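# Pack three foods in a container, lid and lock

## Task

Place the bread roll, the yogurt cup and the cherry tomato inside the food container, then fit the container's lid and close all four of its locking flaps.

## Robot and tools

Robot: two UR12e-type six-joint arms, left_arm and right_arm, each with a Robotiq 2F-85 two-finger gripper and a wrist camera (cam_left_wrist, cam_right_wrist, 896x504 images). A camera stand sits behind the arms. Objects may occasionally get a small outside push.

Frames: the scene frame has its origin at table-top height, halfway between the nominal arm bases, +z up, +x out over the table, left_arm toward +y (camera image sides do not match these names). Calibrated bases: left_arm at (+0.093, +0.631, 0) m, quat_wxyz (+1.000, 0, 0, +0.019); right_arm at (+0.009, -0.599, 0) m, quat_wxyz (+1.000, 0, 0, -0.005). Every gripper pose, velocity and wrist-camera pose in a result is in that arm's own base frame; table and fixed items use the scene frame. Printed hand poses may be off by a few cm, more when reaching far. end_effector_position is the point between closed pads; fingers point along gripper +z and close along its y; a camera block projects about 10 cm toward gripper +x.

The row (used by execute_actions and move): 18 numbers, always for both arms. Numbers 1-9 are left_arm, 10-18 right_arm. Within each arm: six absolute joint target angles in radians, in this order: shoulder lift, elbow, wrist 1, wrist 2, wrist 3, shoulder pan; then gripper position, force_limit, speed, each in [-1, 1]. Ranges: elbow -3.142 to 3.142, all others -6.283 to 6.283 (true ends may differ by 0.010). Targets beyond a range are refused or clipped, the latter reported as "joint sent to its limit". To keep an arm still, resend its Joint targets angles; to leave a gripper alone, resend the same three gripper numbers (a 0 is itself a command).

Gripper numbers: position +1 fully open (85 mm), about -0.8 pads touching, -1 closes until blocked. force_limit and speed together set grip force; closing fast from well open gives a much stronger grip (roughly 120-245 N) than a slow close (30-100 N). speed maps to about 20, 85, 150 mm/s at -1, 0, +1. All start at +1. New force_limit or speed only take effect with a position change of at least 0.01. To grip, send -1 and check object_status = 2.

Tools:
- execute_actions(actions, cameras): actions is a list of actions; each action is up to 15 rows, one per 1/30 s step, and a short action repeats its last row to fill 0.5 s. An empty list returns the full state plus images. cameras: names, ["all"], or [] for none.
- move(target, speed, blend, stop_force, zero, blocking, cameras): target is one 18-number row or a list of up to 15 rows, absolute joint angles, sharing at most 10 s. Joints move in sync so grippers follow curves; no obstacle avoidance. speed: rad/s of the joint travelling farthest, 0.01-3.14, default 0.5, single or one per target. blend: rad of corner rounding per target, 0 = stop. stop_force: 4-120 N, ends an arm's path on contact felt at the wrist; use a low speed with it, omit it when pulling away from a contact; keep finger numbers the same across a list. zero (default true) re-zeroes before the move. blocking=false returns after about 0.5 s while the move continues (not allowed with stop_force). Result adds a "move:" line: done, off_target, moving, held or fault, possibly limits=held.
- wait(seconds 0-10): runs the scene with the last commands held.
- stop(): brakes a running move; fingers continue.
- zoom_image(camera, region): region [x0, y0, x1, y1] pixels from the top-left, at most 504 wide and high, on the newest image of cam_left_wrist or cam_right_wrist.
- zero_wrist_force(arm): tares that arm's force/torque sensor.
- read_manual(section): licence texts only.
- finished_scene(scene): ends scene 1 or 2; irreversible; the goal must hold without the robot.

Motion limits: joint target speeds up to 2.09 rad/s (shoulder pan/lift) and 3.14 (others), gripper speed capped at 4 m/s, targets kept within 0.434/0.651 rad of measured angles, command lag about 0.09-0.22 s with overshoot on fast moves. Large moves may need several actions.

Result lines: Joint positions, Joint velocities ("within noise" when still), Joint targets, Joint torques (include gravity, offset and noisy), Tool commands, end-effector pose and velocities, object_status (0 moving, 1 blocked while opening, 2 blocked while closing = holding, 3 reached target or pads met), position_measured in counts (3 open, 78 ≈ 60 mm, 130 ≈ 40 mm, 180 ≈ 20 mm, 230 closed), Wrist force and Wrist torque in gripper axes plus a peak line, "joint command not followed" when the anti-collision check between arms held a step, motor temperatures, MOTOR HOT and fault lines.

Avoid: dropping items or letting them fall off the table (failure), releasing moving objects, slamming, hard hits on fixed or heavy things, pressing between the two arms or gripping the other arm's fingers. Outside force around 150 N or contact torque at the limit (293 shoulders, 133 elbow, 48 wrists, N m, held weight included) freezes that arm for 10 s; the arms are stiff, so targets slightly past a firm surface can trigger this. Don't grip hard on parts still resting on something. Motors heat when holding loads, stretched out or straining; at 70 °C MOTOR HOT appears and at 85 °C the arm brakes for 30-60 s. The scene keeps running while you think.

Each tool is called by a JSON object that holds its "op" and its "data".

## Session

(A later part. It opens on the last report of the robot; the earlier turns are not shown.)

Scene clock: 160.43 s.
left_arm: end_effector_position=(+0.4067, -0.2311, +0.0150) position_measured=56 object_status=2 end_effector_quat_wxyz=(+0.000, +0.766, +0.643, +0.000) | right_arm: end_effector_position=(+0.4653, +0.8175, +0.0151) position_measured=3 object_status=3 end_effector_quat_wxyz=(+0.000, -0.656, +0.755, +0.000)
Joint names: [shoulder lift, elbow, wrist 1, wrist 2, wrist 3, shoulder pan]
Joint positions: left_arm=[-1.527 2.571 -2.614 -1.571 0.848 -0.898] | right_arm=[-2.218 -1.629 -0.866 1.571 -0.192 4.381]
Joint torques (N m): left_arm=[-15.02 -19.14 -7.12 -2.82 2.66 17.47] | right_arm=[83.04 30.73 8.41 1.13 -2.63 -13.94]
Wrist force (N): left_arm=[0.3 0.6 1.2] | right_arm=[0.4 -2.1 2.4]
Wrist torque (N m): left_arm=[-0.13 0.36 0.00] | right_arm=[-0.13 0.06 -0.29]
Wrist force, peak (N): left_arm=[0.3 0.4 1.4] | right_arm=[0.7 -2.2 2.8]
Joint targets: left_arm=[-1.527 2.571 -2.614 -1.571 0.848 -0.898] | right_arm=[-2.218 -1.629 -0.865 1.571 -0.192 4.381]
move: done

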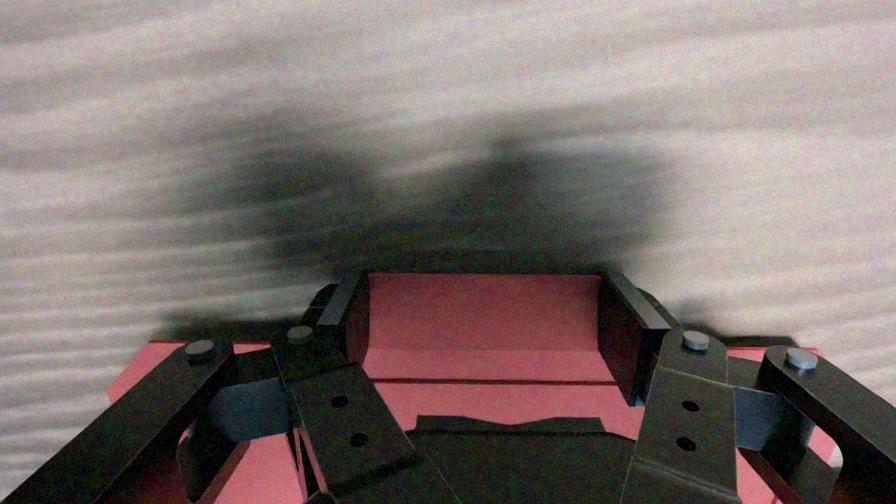

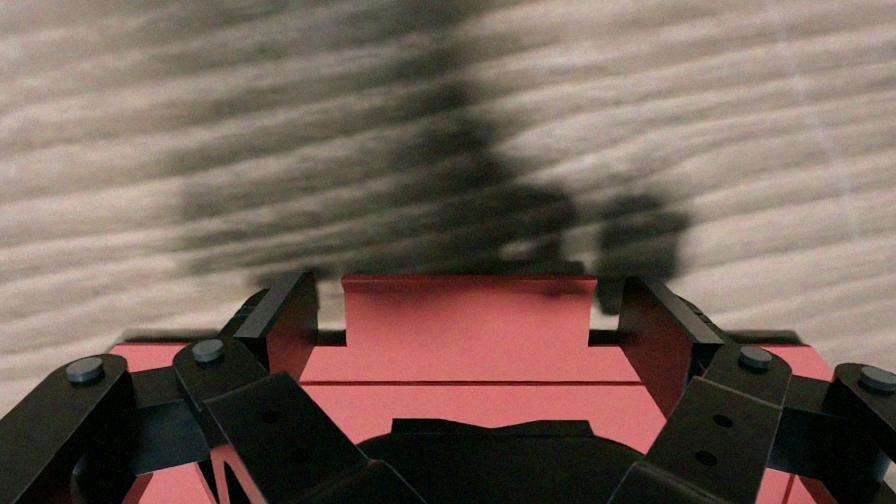

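{"op": "move", "data": {"target": [-1.5273,2.5707,-2.6142,-1.5708,0.8475,-0.8981,-1,0.3,-1,-2.2178,-1.6291,-0.8655,1.5708,-0.1920,4.3812,-1,0.1,-1]}}

{"op": "wait", "data": {"seconds": 0.3, "cameras": ["all"]}}

Scene clock: 162.13 s.
left_arm: end_effector_position=(+0.4067, -0.2310, +0.0150) position_measured=56 object_status=2 end_effector_quat_wxyz=(+0.000, +0.766, +0.643, +0.000) | right_arm: end_effector_position=(+0.4653, +0.8175, +0.0152) position_measured=57 object_status=0 end_effector_quat_wxyz=(+0.000, -0.656, +0.755, +0.000)
Joint names: [shoulder lift, elbow, wrist 1, wrist 2, wrist 3, shoulder pan]
Joint positions: left_arm=[-1.527 2.571 -2.614 -1.571 0.848 -0.898] | right_arm=[-2.218 -1.629 -0.865 1.571 -0.192 4.381]
Joint torques (N m): left_arm=[-17.28 -20.17 -7.05 -2.95 2.69 16.58] | right_arm=[76.26 31.05 5.71 1.41 -2.51 -9.21]
Wrist force (N): left_arm=[1.3 0.4 0.6] | right_arm=[11.2 1.2 -31.2]
Wrist torque (N m): left_arm=[-0.14 0.42 0.06] | right_arm=[-0.15 0.16 -0.33]
Wrist force, peak (N): left_arm=[1.5 0.4 0.7] | right_arm=[11.2 1.2 -31.2]
Joint targets: left_arm=[-1.527 2.571 -2.614 -1.571 0.848 -0.898] | right_arm=[-2.218 -1.629 -0.865 1.571 -0.192 4.381]
move: done

Scene clock: 162.43 s.
left_arm: end_effector_position=(+0.4067, -0.2310, +0.0150) position_measured=56 object_status=2 end_effector_quat_wxyz=(+0.000, +0.766, +0.643, +0.000) | right_arm: end_effector_position=(+0.4653, +0.8175, +0.0152) position_measured=57 object_status=2 end_effector_quat_wxyz=(+0.000, -0.656, +0.755, +0.000)
Joint names: [shoulder lift, elbow, wrist 1, wrist 2, wrist 3, shoulder pan]
Joint positions: left_arm=[-1.527 2.571 -2.614 -1.571 0.848 -0.898] | right_arm=[-2.218 -1.629 -0.865 1.571 -0.192 4.381]
Joint torques (N m): left_arm=[-15.45 -21.76 -6.98 -2.9 2.62 17.01] | right_arm=[71.2 30.65 4.75 1.13 -2.35 -9.07]
Wrist force (N): left_arm=[1.5 0.4 0.8] | right_arm=[11.0 1.5 -30.6]
Wrist torque (N m): left_arm=[-0.15 0.39 0.06] | right_arm=[-0.11 0.21 -0.33]
Wrist force, peak (N): left_arm=[1.6 0.4 0.8] | right_arm=[11.1 1.4 -31.3]
Joint targets: left_arm=[-1.527 2.571 -2.614 -1.571 0.848 -0.898] | right_arm=[-2.218 -1.629 -0.865 1.571 -0.192 4.381]
Tool commands: left_gripper/position=-1.0 left_gripper/force_limit=+0.3 left_gripper/speed=-1.0 right_gripper/position=-1.0 right_gripper/force_limit=+0.1 right_gripper/speed=-1.0
wait: 0.30 s; at rest by 0.17 s

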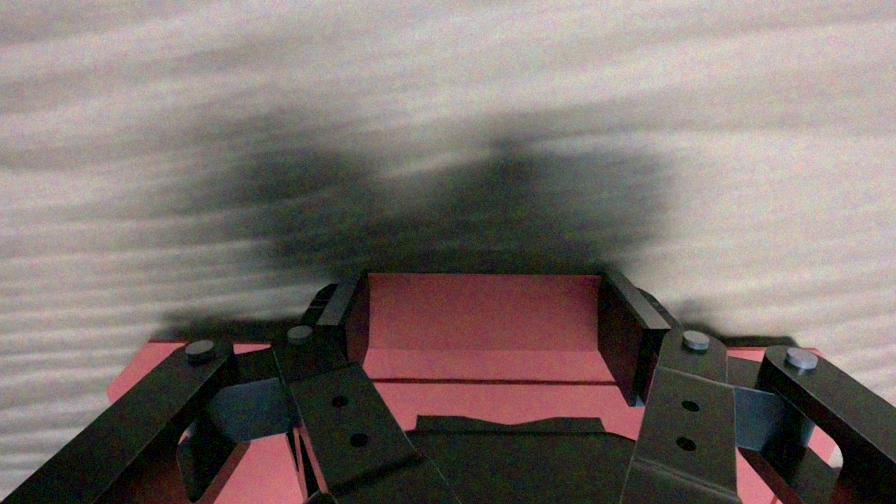

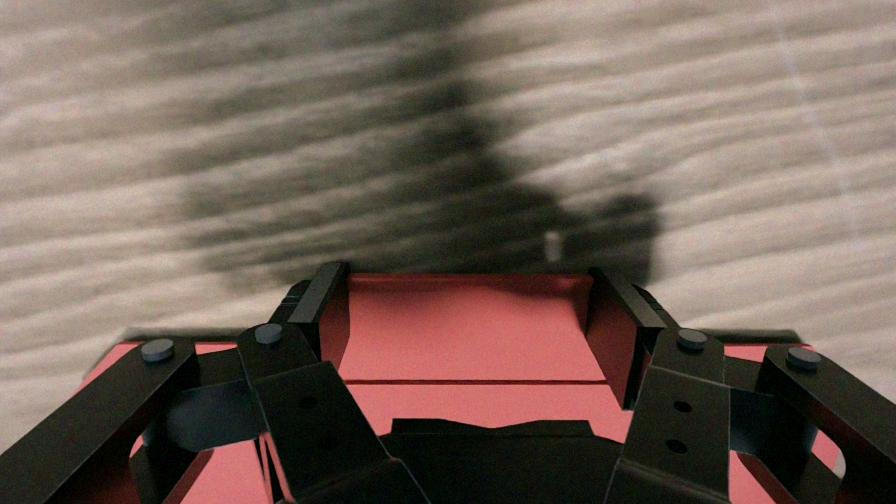

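{"op": "move", "data": {"target": [[-1.6140,2.5458,-2.5026,-1.5708,0.8475,-0.8981,-1,0.3,-1,-2.1818,-1.6155,-0.9151,1.5708,-0.1920,4.3812,-1,0.1,-1],[-1.7009,2.5116,-2.3815,-1.5708,0.8475,-0.8981,-1,0.3,-1,-2.1435,-1.5957,-0.9732,1.5708,-0.1920,4.3812,-1,0.1,-1],[-1.7747,2.4714,-2.2675,-1.5708,0.8475,-0.8981,-1,0.3,-1,-2.1084,-1.5714,-1.0326,1.5708,-0.1920,4.3812,-1,0.1,-1]], "speed": 0.08, "blend": [0.02,0.02,0], "cameras": ["all"]}}

Scene clock: 167.83 s.
left_arm: end_effector_position=(+0.4067, -0.2311, +0.1300) position_measured=56 object_status=2 end_effector_quat_wxyz=(+0.000, +0.766, +0.643, +0.000) | right_arm: end_effector_position=(+0.4653, +0.8175, +0.1300) position_measured=57 object_status=2 end_effector_quat_wxyz=(+0.000, -0.656, +0.755, +0.000)
Joint names: [shoulder lift, elbow, wrist 1, wrist 2, wrist 3, shoulder pan]
Joint positions: left_arm=[-1.775 2.471 -2.268 -1.571 0.848 -0.898] | right_arm=[-2.108 -1.571 -1.033 1.571 -0.192 4.381]
Joint torques (N m): left_arm=[-30.58 -43.33 -0.33 -2.28 3.03 9.59] | right_arm=[101.33 53.77 0.22 1.22 -2.45 1.74]
Wrist force (N): left_arm=[-3.6 0.8 1.3] | right_arm=[-3.2 -1.1 2.5]
Wrist torque (N m): left_arm=[-0.18 0.36 -0.02] | right_arm=[-0.11 0.07 -0.41]
Wrist force, peak (N): left_arm=[8.1 -0.6 1.0] | right_arm=[11.3 1.4 -31.1]
Joint targets: left_arm=[-1.775 2.471 -2.268 -1.571 0.848 -0.898] | right_arm=[-2.108 -1.571 -1.033 1.571 -0.192 4.381]
move: done

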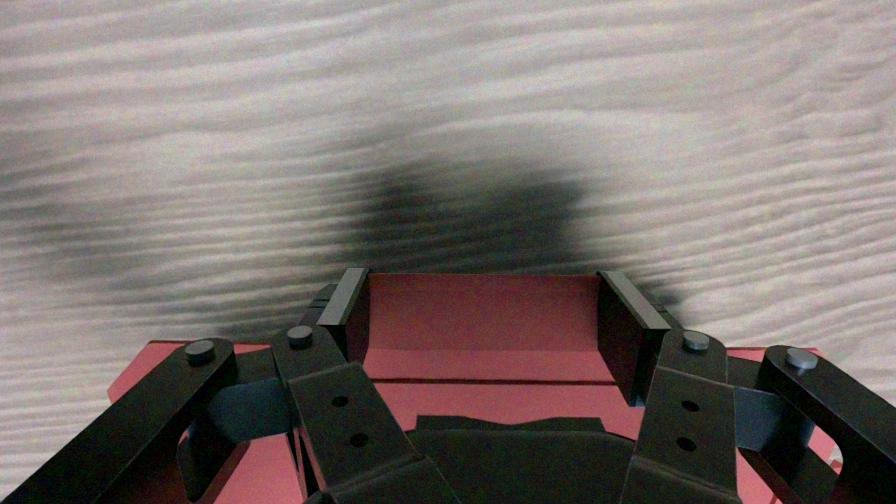

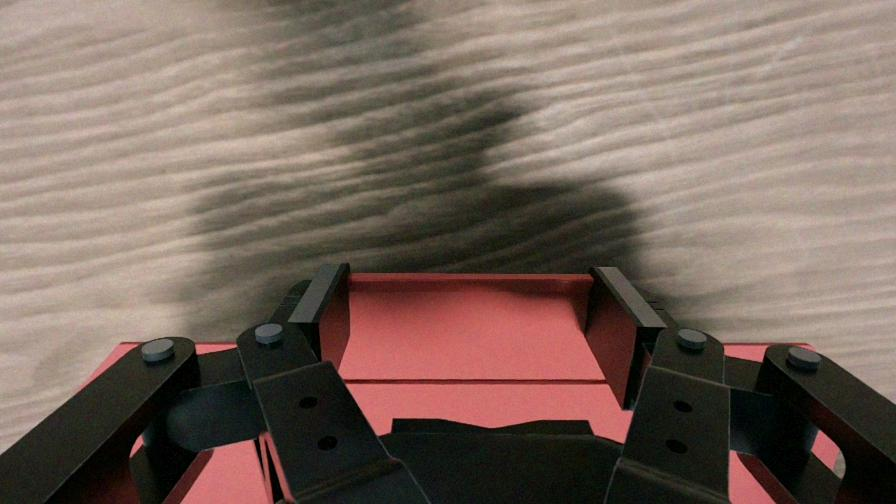

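{"op": "move", "data": {"target": [[-1.7354,2.4423,-2.2777,-1.5708,0.7555,-0.9801,-1,0.3,-1,-2.0445,-1.6746,-0.9933,1.5708,-0.2154,4.3678,-1,0.1,-1],[-1.6896,2.4056,-2.2868,-1.5708,0.6731,-1.0525,-1,0.3,-1,-1.9818,-1.7721,-0.9585,1.5708,-0.2402,4.3530,-1,0.1,-1]], "speed": 0.08, "blend": [0.02,0], "cameras": ["all"]}}

Scene clock: 171.33 s.
left_arm: end_effector_position=(+0.3883, -0.3292, +0.1300) position_measured=56 object_status=2 end_effector_quat_wxyz=(+0.000, +0.760, +0.650, +0.000) | right_arm: end_effector_position=(+0.4558, +0.7180, +0.1299) position_measured=57 object_status=2 end_effector_quat_wxyz=(+0.000, -0.664, +0.748, +0.000)
Joint names: [shoulder lift, elbow, wrist 1, wrist 2, wrist 3, shoulder pan]
Joint positions: left_arm=[-1.69 2.406 -2.287 -1.571 0.673 -1.052] | right_arm=[-1.982 -1.772 -0.959 1.571 -0.24 4.353]
Joint torques (N m): left_arm=[-12.18 -44.26 -6.49 1.35 -3.05 -14.63] | right_arm=[89.04 29.09 7.54 1.03 -2.37 -12.84]
Wrist force (N): left_arm=[-2.3 1.3 1.1] | right_arm=[-2.7 -1.2 2.8]
Wrist torque (N m): left_arm=[-0.16 0.38 0.08] | right_arm=[-0.19 0.21 -0.41]
Wrist force, peak (N): left_arm=[-4.0 1.4 1.2] | right_arm=[-4.1 -0.8 2.6]
Joint targets: left_arm=[-1.690 2.406 -2.287 -1.571 0.673 -1.053] | right_arm=[-1.982 -1.772 -0.958 1.571 -0.240 4.353]
move: done

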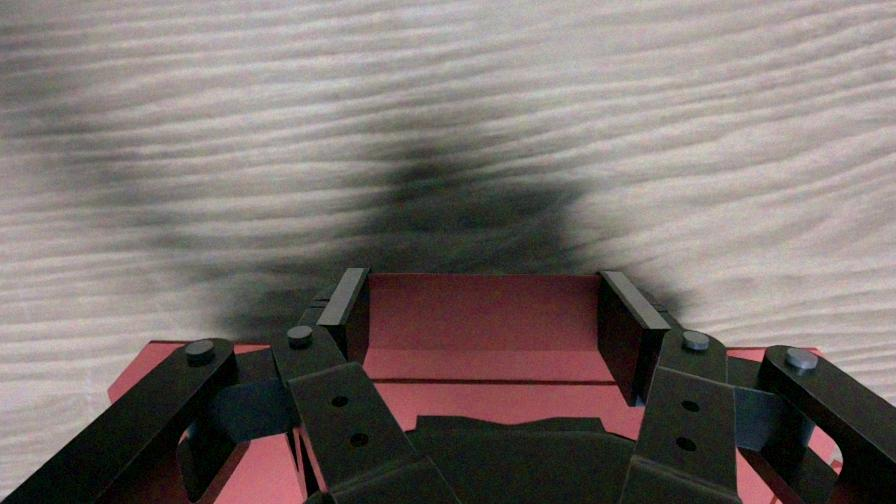

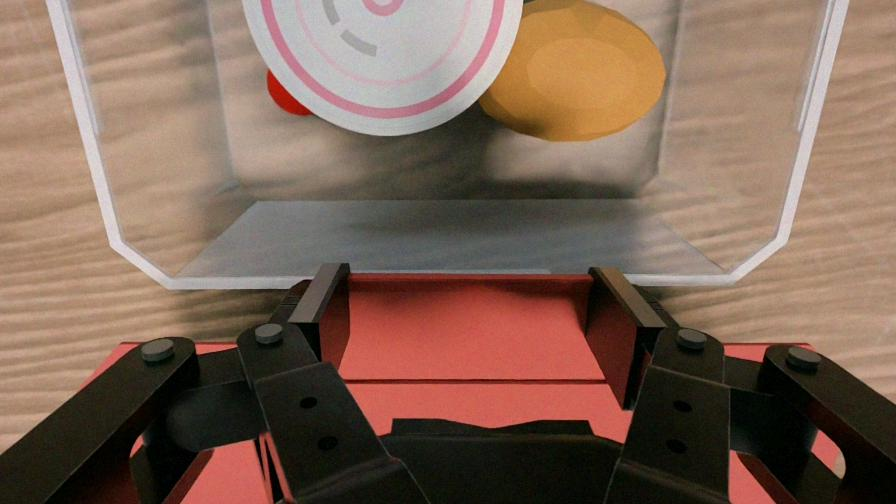

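{"op": "move", "data": {"target": [[-1.6251,2.3491,-2.2948,-1.5708,0.5998,-1.1233,-1,0.3,-1,-1.9081,-1.8814,-0.9229,1.5708,-0.2634,4.3323,-1,0.1,-1],[-1.5579,2.2838,-2.2967,-1.5708,0.5377,-1.1829,-1,0.3,-1,-1.8351,-1.9837,-0.8936,1.5708,-0.2899,4.3083,-1,0.1,-1]], "speed": 0.08, "blend": [0.02,0], "cameras": ["all"]}}

Scene clock: 175.00 s.
left_arm: end_effector_position=(+0.3712, -0.4480, +0.1300) position_measured=56 object_status=2 end_effector_quat_wxyz=(+0.000, +0.758, +0.652, +0.000) | right_arm: end_effector_position=(+0.4453, +0.5985, +0.1301) position_measured=57 object_status=2 end_effector_quat_wxyz=(+0.000, -0.666, +0.746, +0.000)
Joint names: [shoulder lift, elbow, wrist 1, wrist 2, wrist 3, shoulder pan]
Joint positions: left_arm=[-1.558 2.284 -2.297 -1.571 0.538 -1.183] | right_arm=[-1.835 -1.984 -0.894 1.571 -0.29 4.308]
Joint torques (N m): left_arm=[-19.92 -43.98 -6.48 2.63 -3.01 -12.8] | right_arm=[81.33 31.11 7.79 0.77 -2.27 -14.03]
Wrist force (N): left_arm=[-0.6 1.1 0.5] | right_arm=[-0.4 -0.5 2.3]
Wrist torque (N m): left_arm=[-0.20 0.36 0.08] | right_arm=[-0.06 0.08 -0.48]
Wrist force, peak (N): left_arm=[-2.7 1.6 1.2] | right_arm=[-2.0 -2.9 3.0]
Joint targets: left_arm=[-1.558 2.284 -2.297 -1.571 0.538 -1.183] | right_arm=[-1.835 -1.984 -0.894 1.571 -0.290 4.308]
move: done

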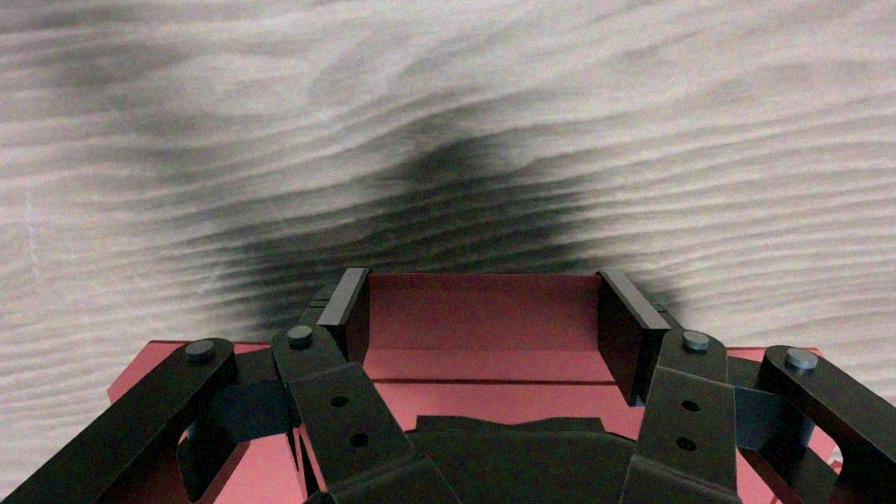

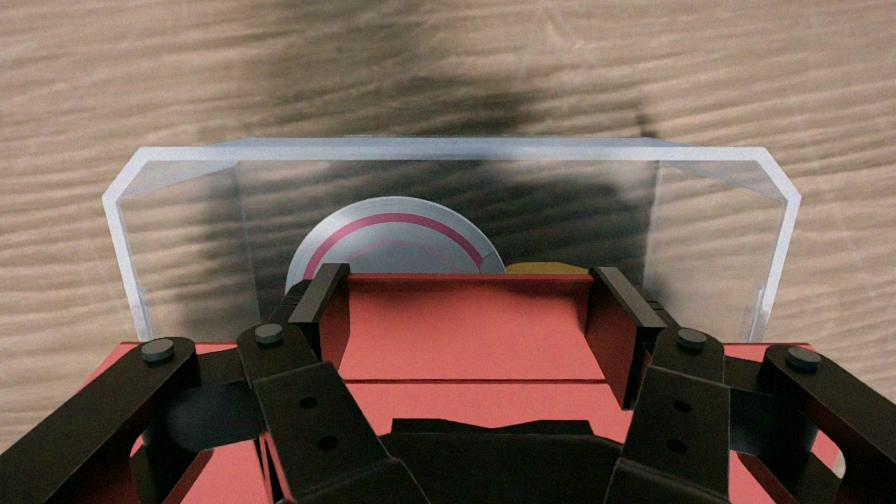

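{"op": "move", "data": {"target": [-1.4834,2.2323,-2.3197,-1.5708,0.4984,-1.2222,-1,0.3,-1,-1.7911,-2.0700,-0.8513,1.5708,-0.3143,4.2839,-1,0.1,-1], "speed": 0.06, "stop_force": 8, "cameras": ["all"]}}

Scene clock: 178.13 s.
left_arm: end_effector_position=(+0.3659, -0.4969, +0.1180) position_measured=56 object_status=2 end_effector_quat_wxyz=(+0.000, +0.758, +0.652, +0.000) | right_arm: end_effector_position=(+0.4424, +0.5495, +0.1180) position_measured=57 object_status=2 end_effector_quat_wxyz=(+0.000, -0.666, +0.746, +0.000)
Joint names: [shoulder lift, elbow, wrist 1, wrist 2, wrist 3, shoulder pan]
Joint positions: left_arm=[-1.483 2.232 -2.32 -1.571 0.498 -1.222] | right_arm=[-1.791 -2.07 -0.851 1.571 -0.314 4.284]
Joint torques (N m): left_arm=[-27.31 -43.78 -6.71 0.63 -2.79 -17.36] | right_arm=[74.51 29.96 8.08 0.53 -1.95 -16.56]
Wrist force (N): left_arm=[-0.5 1.5 0.9] | right_arm=[0.0 -0.9 3.2]
Wrist torque (N m): left_arm=[-0.20 0.40 0.03] | right_arm=[-0.26 0.08 -0.49]
Wrist force, peak (N): left_arm=[-0.9 1.6 1.1] | right_arm=[0.5 -1.2 3.5]
Joint targets: left_arm=[-1.483 2.232 -2.320 -1.571 0.498 -1.222] | right_arm=[-1.791 -2.070 -0.851 1.571 -0.314 4.284]
move: done

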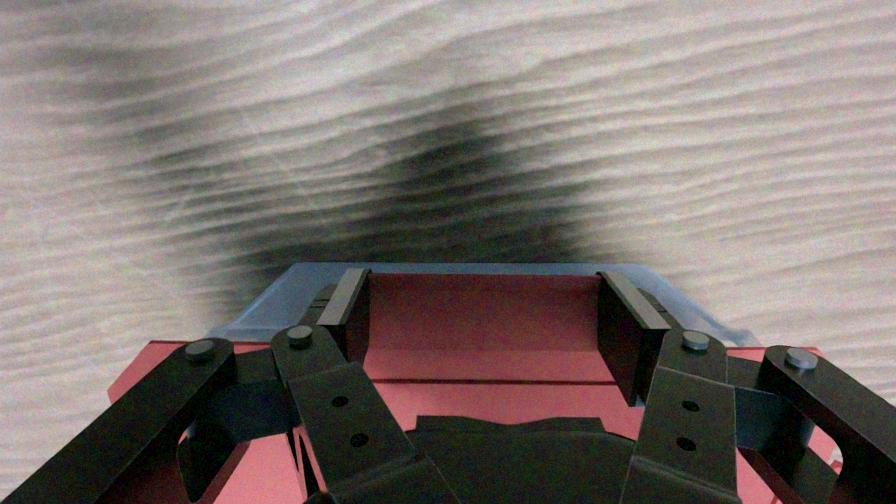

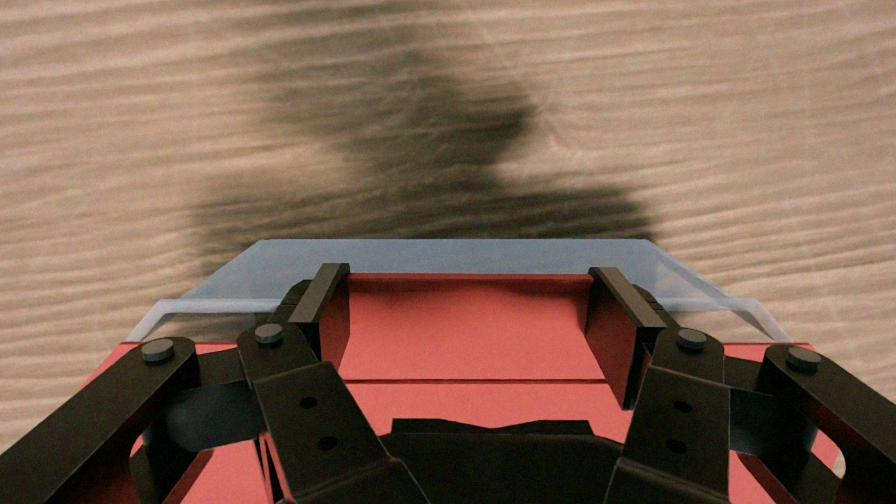

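{"op": "zoom_image", "data": {"camera": "cam_left_wrist", "region": [100, 240, 370, 400]}}

{"op": "zoom_image", "data": {"camera": "cam_left_wrist", "region": [600, 240, 870, 400]}}

{"op": "zoom_image", "data": {"camera": "cam_right_wrist", "region": [70, 220, 370, 400]}}

{"op": "zoom_image", "data": {"camera": "cam_right_wrist", "region": [570, 220, 870, 400]}}

Scaled by 1.867 from the camera's 896x504 image, which has a finer 1280x720 frame.

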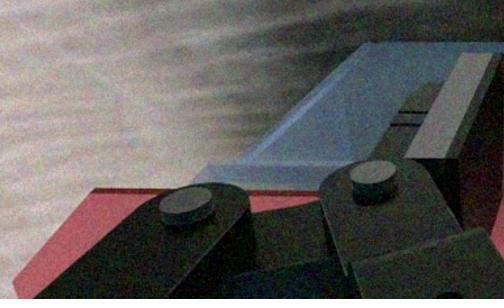

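Scaled by 1.867 from the camera's 896x504 image, which has a finer 1280x720 frame.

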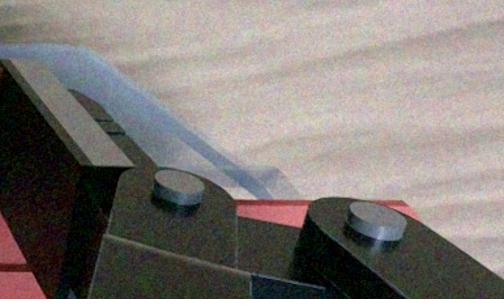

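Scaled by 1.680 from the camera's 896x504 image, which has a finer 1280x720 frame.

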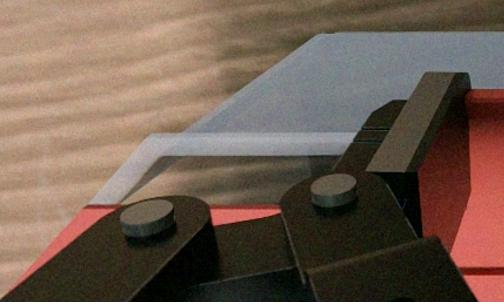

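Scaled by 1.680 from the camera's 896x504 image, which has a finer 1280x720 frame.

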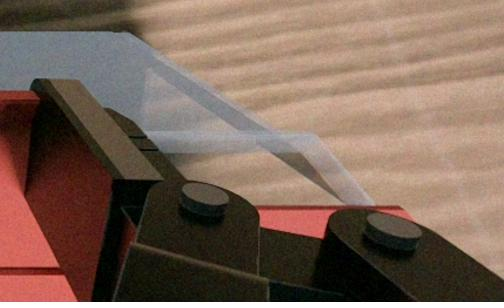

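{"op": "move", "data": {"target": [-1.4691,2.2305,-2.3322,-1.5708,0.4954,-1.2252,-1,0.3,-1,-1.7932,-2.0811,-0.8381,1.5708,-0.3174,4.2808,-1,0.1,-1], "speed": 0.03, "stop_force": 8, "cameras": ["all"]}}

{"op": "zoom_image", "data": {"camera": "cam_left_wrist", "region": [100, 240, 370, 400]}}

{"op": "zoom_image", "data": {"camera": "cam_right_wrist", "region": [70, 240, 340, 400]}}

Scene clock: 180.70 s.
left_arm: end_effector_position=(+0.3657, -0.5016, +0.1120) position_measured=56 object_status=2 end_effector_quat_wxyz=(+0.000, +0.758, +0.652, +0.000) | right_arm: end_effector_position=(+0.4426, +0.5447, +0.1121) position_measured=57 object_status=2 end_effector_quat_wxyz=(+0.000, -0.666, +0.746, +0.000)
Joint names: [shoulder lift, elbow, wrist 1, wrist 2, wrist 3, shoulder pan]
Joint positions: left_arm=[-1.469 2.23 -2.332 -1.571 0.495 -1.225] | right_arm=[-1.793 -2.081 -0.838 1.571 -0.317 4.281]
Joint torques (N m): left_arm=[-27.14 -42.22 -6.62 -0.44 -2.79 -17.38] | right_arm=[48.42 29.78 7.74 0.91 -1.97 -15.94]
Wrist force (N): left_arm=[-1.4 1.8 1.2] | right_arm=[-1.0 -0.6 3.1]
Wrist torque (N m): left_arm=[-0.21 0.39 0.01] | right_arm=[-0.27 0.10 -0.51]
Wrist force, peak (N): left_arm=[-1.1 2.4 0.9] | right_arm=[0.1 0.1 3.6]
Joint targets: left_arm=[-1.469 2.230 -2.332 -1.571 0.495 -1.225] | right_arm=[-1.793 -2.081 -0.838 1.571 -0.317 4.281]
move: done

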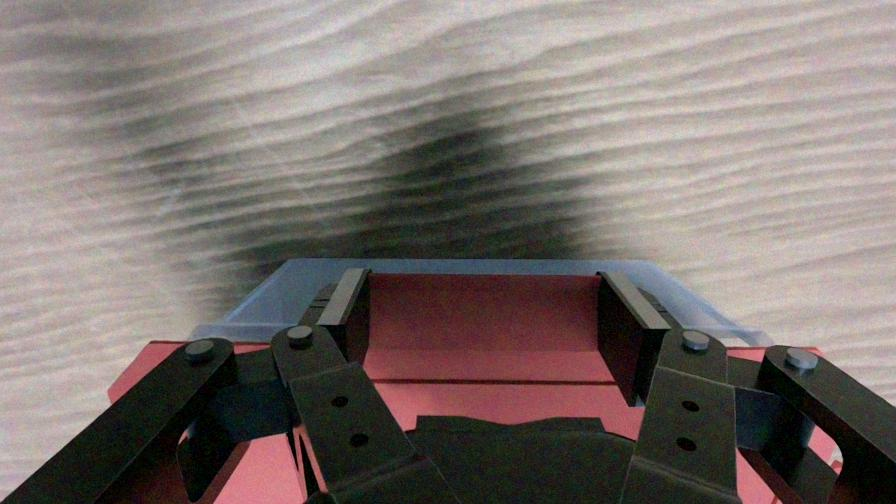

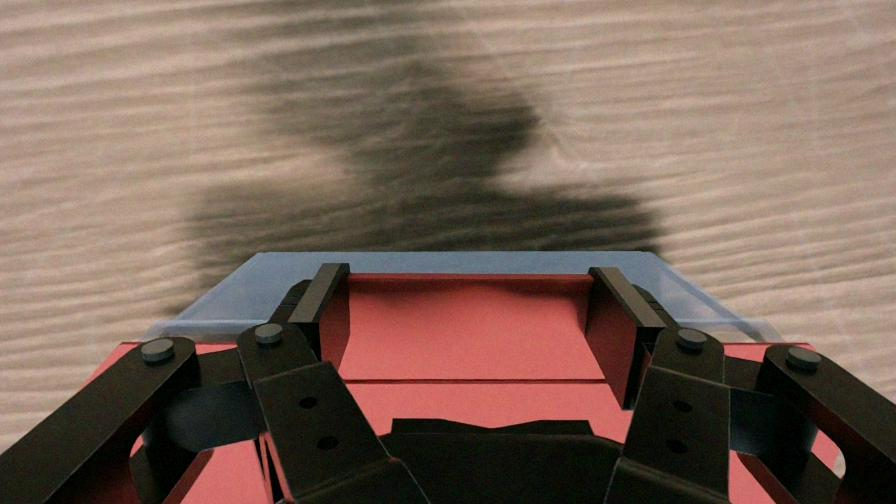

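Scaled by 1.867 from the camera's 896x504 image, which has a finer 1280x720 frame.

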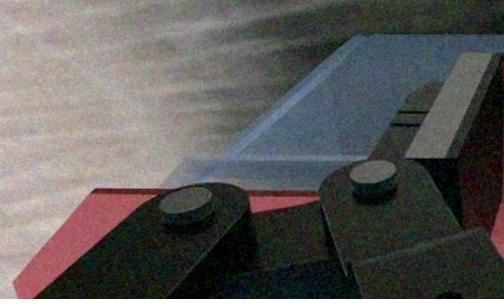

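Scaled by 1.867 from the camera's 896x504 image, which has a finer 1280x720 frame.

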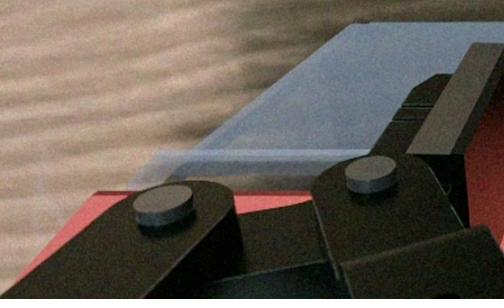

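{"op": "move", "data": {"target": [[-1.4508,2.2384,-2.3584,-1.5708,0.4949,-1.2257,-1,0.3,-1,-1.8077,-2.0905,-0.8142,1.5708,-0.3179,4.2803,-1,0.1,-1],[-1.4328,2.2471,-2.3851,-1.5708,0.4949,-1.2257,-1,0.3,-1,-1.8234,-2.0983,-0.7907,1.5708,-0.3179,4.2803,-1,0.1,-1]], "speed": 0.015, "stop_force": 8, "cameras": ["all"]}}

Scene clock: 184.47 s.
left_arm: end_effector_position=(+0.3657, -0.5024, +0.0969) position_measured=56 object_status=2 end_effector_quat_wxyz=(+0.000, +0.758, +0.652, +0.000) | right_arm: end_effector_position=(+0.4426, +0.5439, +0.0971) position_measured=57 object_status=2 end_effector_quat_wxyz=(+0.000, -0.666, +0.746, +0.000)
Joint names: [shoulder lift, elbow, wrist 1, wrist 2, wrist 3, shoulder pan]
Joint positions: left_arm=[-1.446 2.241 -2.365 -1.571 0.495 -1.226] | right_arm=[-1.812 -2.092 -0.808 1.571 -0.318 4.28]
Joint torques (N m): left_arm=[-49.03 -40.34 -0.09 -1.93 -2.91 -15.35] | right_arm=[67.9 46.31 0.85 0.62 -1.89 -13.19]
Wrist force (N): left_arm=[1.8 0.8 -7.0] | right_arm=[1.9 -0.1 -5.7]
Wrist torque (N m): left_arm=[-0.16 0.30 0.05] | right_arm=[-0.28 -0.11 -0.49]
Wrist force, peak (N): left_arm=[2.7 0.0 -10.0] | right_arm=[3.6 1.3 -8.4]
Joint targets: left_arm=[-1.446 2.241 -2.365 -1.571 0.495 -1.226] | right_arm=[-1.812 -2.092 -0.808 1.571 -0.318 4.280]
move: contact (left_arm, right_arm); path passed 1 of 2 targets; left_arm: the wrist 1 is farthest, 0.020 rad from its target; right_arm: the wrist 1 is farthest, 0.018 rad from its target

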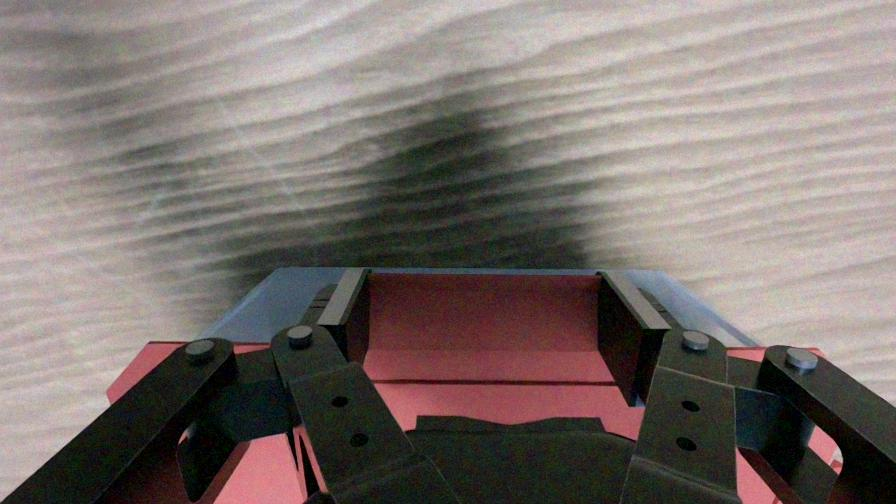

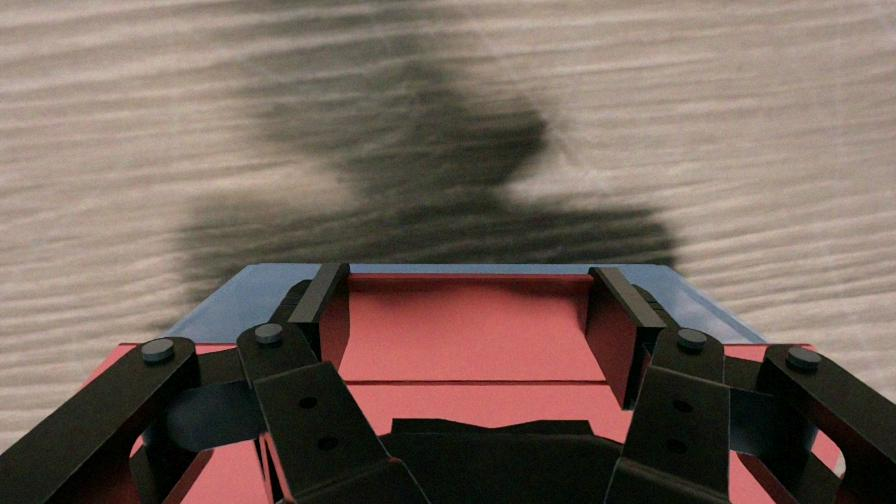

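{"op": "move", "data": {"target": [-1.4328,2.2471,-2.3851,-1.5708,0.4949,-1.2257,-1,0.3,-1,-1.8234,-2.0983,-0.7907,1.5708,-0.3179,4.2803,-1,0.1,-1], "speed": 0.01, "stop_force": 20, "cameras": ["all"]}}

Scene clock: 187.53 s.
left_arm: end_effector_position=(+0.3657, -0.5025, +0.0945) position_measured=56 object_status=2 end_effector_quat_wxyz=(+0.000, +0.758, +0.652, +0.000) | right_arm: end_effector_position=(+0.4426, +0.5440, +0.0901) position_measured=57 object_status=2 end_effector_quat_wxyz=(+0.000, -0.666, +0.746, +0.000)
Joint names: [shoulder lift, elbow, wrist 1, wrist 2, wrist 3, shoulder pan]
Joint positions: left_arm=[-1.442 2.242 -2.371 -1.571 0.495 -1.226] | right_arm=[-1.821 -2.097 -0.795 1.571 -0.318 4.28]
Joint torques (N m): left_arm=[-37.6 -25.39 2.67 -0.39 -2.94 3.25] | right_arm=[52.3 21.81 -7.15 -2.27 -2.18 -10.19]
Wrist force (N): left_arm=[-7.8 -2.8 -24.5] | right_arm=[-18.0 3.6 -23.9]
Wrist torque (N m): left_arm=[-0.16 0.07 0.10] | right_arm=[-0.17 -0.47 -0.35]
Wrist force, peak (N): left_arm=[-7.4 -3.3 -28.1] | right_arm=[-18.2 3.3 -26.1]
Joint targets: left_arm=[-1.442 2.242 -2.371 -1.571 0.495 -1.226] | right_arm=[-1.821 -2.097 -0.795 1.571 -0.318 4.280]
move: contact (left_arm, right_arm); left_arm: the wrist 1 is farthest, 0.014 rad from its target

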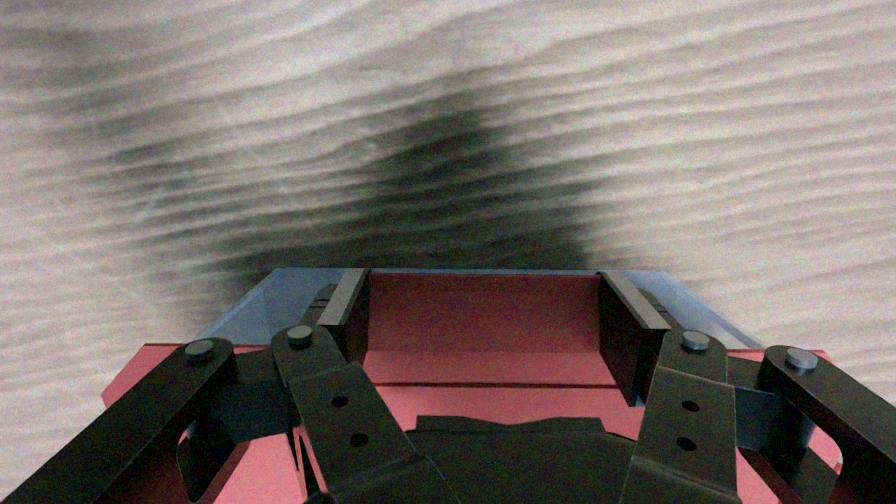

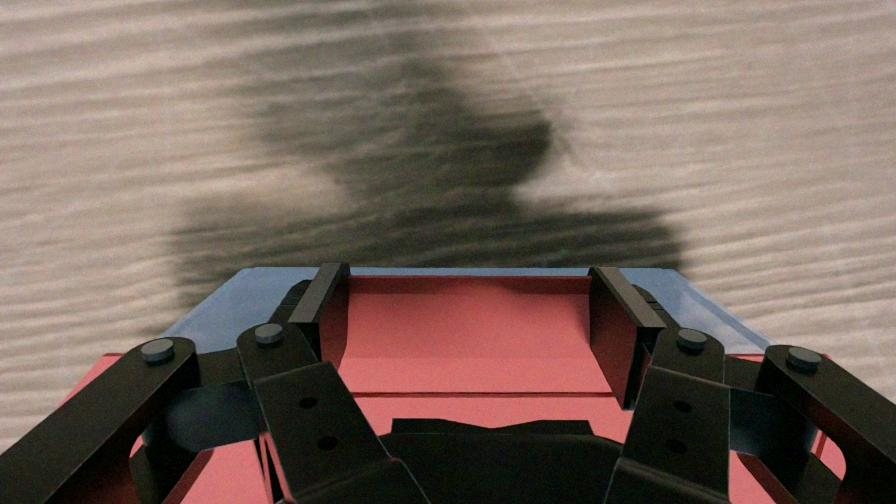

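{"op": "move", "data": {"target": [-1.4463,2.2405,-2.3650,-1.5708,0.4949,-1.2257,-1,0.3,-1,-1.8117,-2.0925,-0.8082,1.5708,-0.3179,4.2803,-1,0.1,-1], "speed": 0.03}}

{"op": "move", "data": {"target": [-1.4463,2.2405,-2.3650,-1.5708,0.4949,-1.2257,1,0.3,-1,-1.8117,-2.0925,-0.8082,1.5708,-0.3179,4.2803,1,0.1,-1], "cameras": ["all"]}}

Scene clock: 188.53 s.
left_arm: end_effector_position=(+0.3656, -0.5024, +0.0970) position_measured=56 object_status=2 end_effector_quat_wxyz=(+0.000, +0.758, +0.652, +0.000) | right_arm: end_effector_position=(+0.4426, +0.5439, +0.0969) position_measured=57 object_status=2 end_effector_quat_wxyz=(+0.000, -0.666, +0.746, +0.000)
Joint names: [shoulder lift, elbow, wrist 1, wrist 2, wrist 3, shoulder pan]
Joint positions: left_arm=[-1.446 2.241 -2.365 -1.571 0.495 -1.226] | right_arm=[-1.812 -2.093 -0.808 1.571 -0.318 4.28]
Joint torques (N m): left_arm=[-53.52 -35.86 2.29 2.05 -3.19 9.43] | right_arm=[64.6 42.58 -2.27 -3 -1.75 -13.47]
Wrist force (N): left_arm=[-13.1 0.8 0.9] | right_arm=[-12.2 -1.0 2.5]
Wrist torque (N m): left_arm=[-0.15 0.37 0.07] | right_arm=[-0.11 -0.02 -0.31]
Wrist force, peak (N): left_arm=[-8.1 -2.6 -24.9] | right_arm=[-17.8 3.4 -24.5]
Joint targets: left_arm=[-1.446 2.240 -2.365 -1.571 0.495 -1.226] | right_arm=[-1.812 -2.092 -0.808 1.571 -0.318 4.280]
move: done

Scene clock: 189.83 s.
left_arm: end_effector_position=(+0.3657, -0.5024, +0.0970) position_measured=3 object_status=0 end_effector_quat_wxyz=(+0.000, +0.758, +0.652, +0.000) | right_arm: end_effector_position=(+0.4426, +0.5439, +0.0969) position_measured=3 object_status=0 end_effector_quat_wxyz=(+0.000, -0.666, +0.746, +0.000)
Joint names: [shoulder lift, elbow, wrist 1, wrist 2, wrist 3, shoulder pan]
Joint positions: left_arm=[-1.446 2.241 -2.365 -1.571 0.495 -1.226] | right_arm=[-1.812 -2.093 -0.808 1.571 -0.318 4.28]
Joint torques (N m): left_arm=[-53.48 -39 -7.06 2.9 -2.81 16.28] | right_arm=[69.41 45.2 7.7 -0.01 -1.84 -9.75]
Wrist force (N): left_arm=[0.5 0.4 0.4] | right_arm=[0.1 -1.9 2.0]
Wrist torque (N m): left_arm=[-0.16 0.37 0.16] | right_arm=[-0.20 0.22 -0.32]
Wrist force, peak (N): left_arm=[-13.2 0.8 1.1] | right_arm=[-12.0 -1.4 2.8]
Joint targets: left_arm=[-1.446 2.240 -2.365 -1.571 0.495 -1.226] | right_arm=[-1.812 -2.092 -0.808 1.571 -0.318 4.280]
move: done

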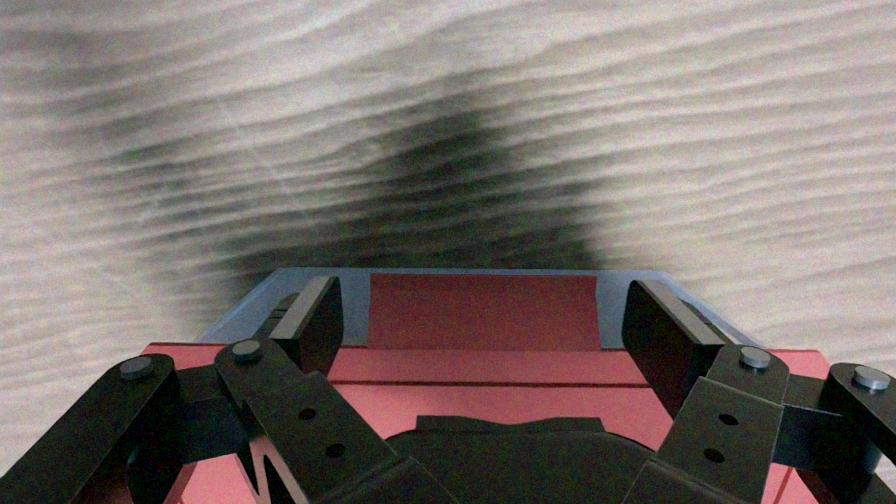

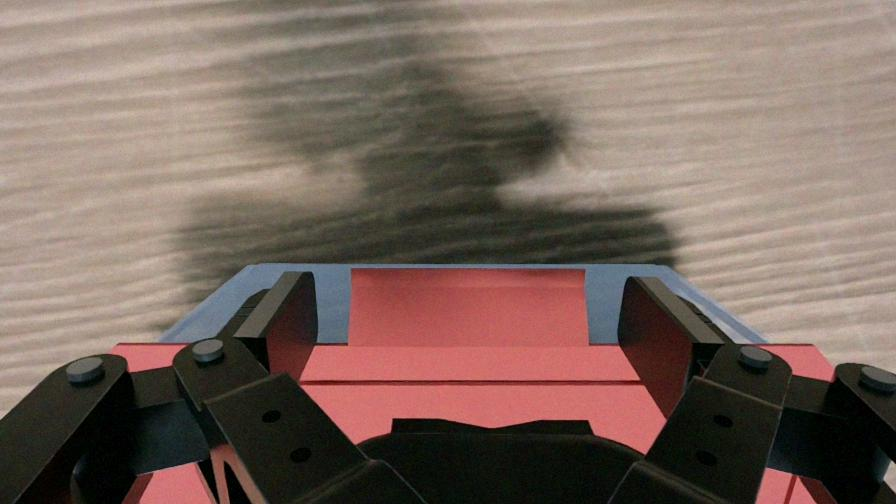

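{"op": "move", "data": {"target": [[-1.4508,2.2384,-2.3584,-1.5708,0.4949,-1.2257,1,0.3,-1,-1.8077,-2.0905,-0.8142,1.5708,-0.3179,4.2803,1,0.1,-1],[-1.6628,2.0330,-1.9410,-1.5708,0.4949,-1.2257,1,0.3,-1,-1.6154,-1.9001,-1.1969,1.5708,-0.3179,4.2803,1,0.1,-1]], "speed": [0.05,0.5], "cameras": ["all"]}}

Scene clock: 192.10 s.
left_arm: end_effector_position=(+0.3656, -0.5023, +0.3000) position_measured=3 object_status=3 end_effector_quat_wxyz=(+0.000, +0.758, +0.652, +0.000) | right_arm: end_effector_position=(+0.4426, +0.5439, +0.3000) position_measured=3 object_status=3 end_effector_quat_wxyz=(+0.000, -0.666, +0.746, +0.000)
Joint names: [shoulder lift, elbow, wrist 1, wrist 2, wrist 3, shoulder pan]
Joint positions: left_arm=[-1.663 2.033 -1.941 -1.571 0.495 -1.226] | right_arm=[-1.615 -1.9 -1.197 1.571 -0.318 4.28]
Joint torques (N m): left_arm=[-46.56 -52.78 -0.3 3.14 -2.85 12.84] | right_arm=[65.63 61.82 1.24 0.14 -1.38 -4.01]
Wrist force (N): left_arm=[0.4 0.6 0.3] | right_arm=[-0.1 -1.7 1.1]
Wrist torque (N m): left_arm=[-0.12 0.38 0.14] | right_arm=[-0.12 0.15 -0.31]
Wrist force, peak (N): left_arm=[0.5 0.3 -2.4] | right_arm=[0.7 -1.2 4.1]
Joint targets: left_arm=[-1.663 2.033 -1.941 -1.571 0.495 -1.226] | right_arm=[-1.615 -1.900 -1.197 1.571 -0.318 4.280]
move: done

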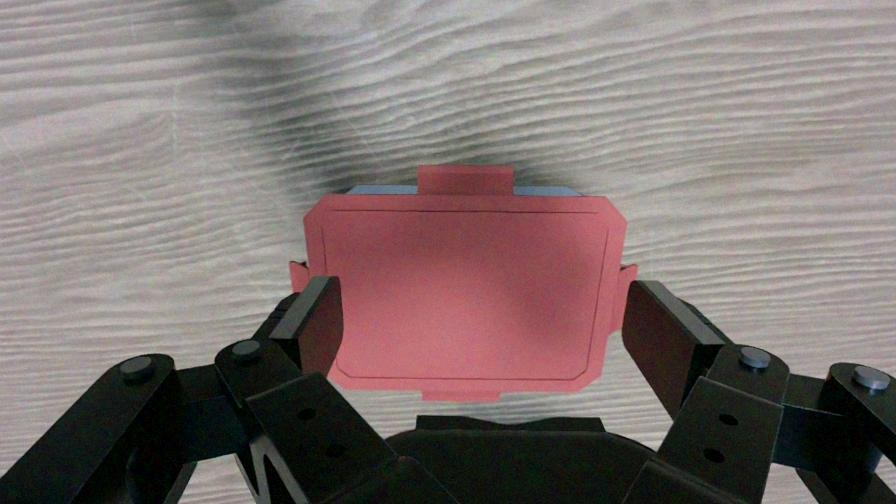

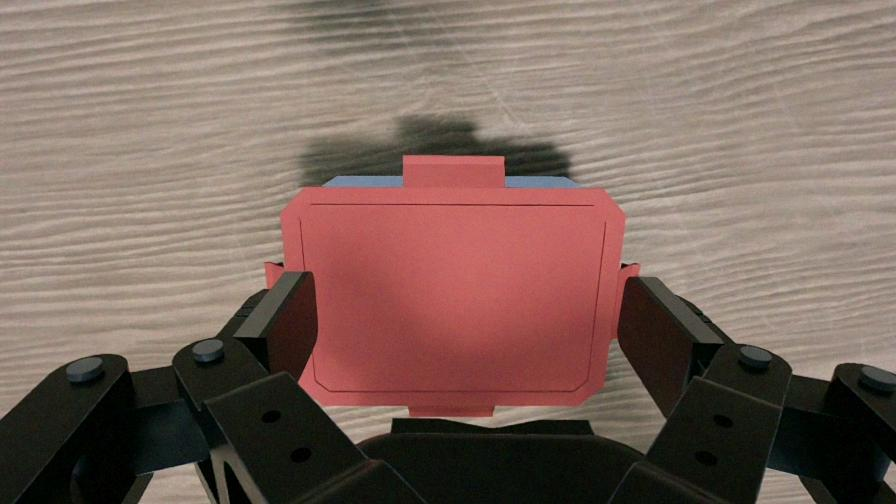

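{"op": "move", "data": {"target": [[-1.6628,2.0330,-1.9410,-1.5708,0.4949,-1.2257,-1,0,0,-1.6154,-1.9001,-1.1969,1.5708,-0.3179,4.2803,-1,0,0],[-1.4985,2.2209,-2.2932,-1.5708,0.4988,-1.2218,-1,0,0,-1.7624,-2.0794,-0.8706,1.5708,-0.3209,4.2773,-1,0,0]], "speed": 0.4, "cameras": ["all"]}}

Scene clock: 195.60 s.
left_arm: end_effector_position=(+0.3664, -0.4976, +0.1300) position_measured=232 object_status=3 end_effector_quat_wxyz=(+0.000, +0.758, +0.652, +0.000) | right_arm: end_effector_position=(+0.4418, +0.5375, +0.1300) position_measured=232 object_status=3 end_effector_quat_wxyz=(+0.000, -0.666, +0.746, +0.000)
Joint names: [shoulder lift, elbow, wrist 1, wrist 2, wrist 3, shoulder pan]
Joint positions: left_arm=[-1.499 2.221 -2.293 -1.571 0.499 -1.222] | right_arm=[-1.762 -2.079 -0.871 1.571 -0.321 4.277]
Joint torques (N m): left_arm=[-27.38 -29.7 -6.44 3.15 3.18 19.87] | right_arm=[46.55 29.96 8.09 0.63 -2.47 -11.39]
Wrist force (N): left_arm=[0.4 0.4 0.2] | right_arm=[0.4 -1.6 2.4]
Wrist torque (N m): left_arm=[-0.17 0.37 0.00] | right_arm=[-0.15 0.12 -0.33]
Wrist force, peak (N): left_arm=[0.6 0.3 2.1] | right_arm=[1.0 -1.3 4.3]
Joint targets: left_arm=[-1.498 2.221 -2.293 -1.571 0.499 -1.222] | right_arm=[-1.762 -2.079 -0.871 1.571 -0.321 4.277]
move: done

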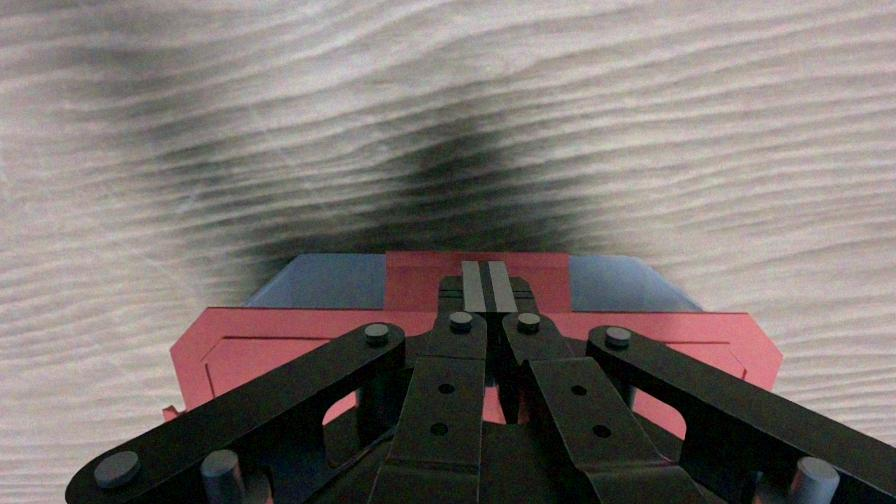

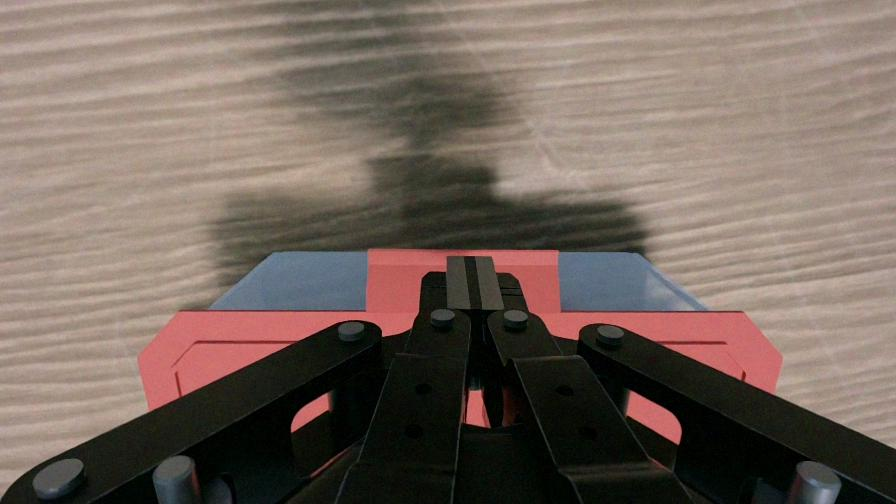

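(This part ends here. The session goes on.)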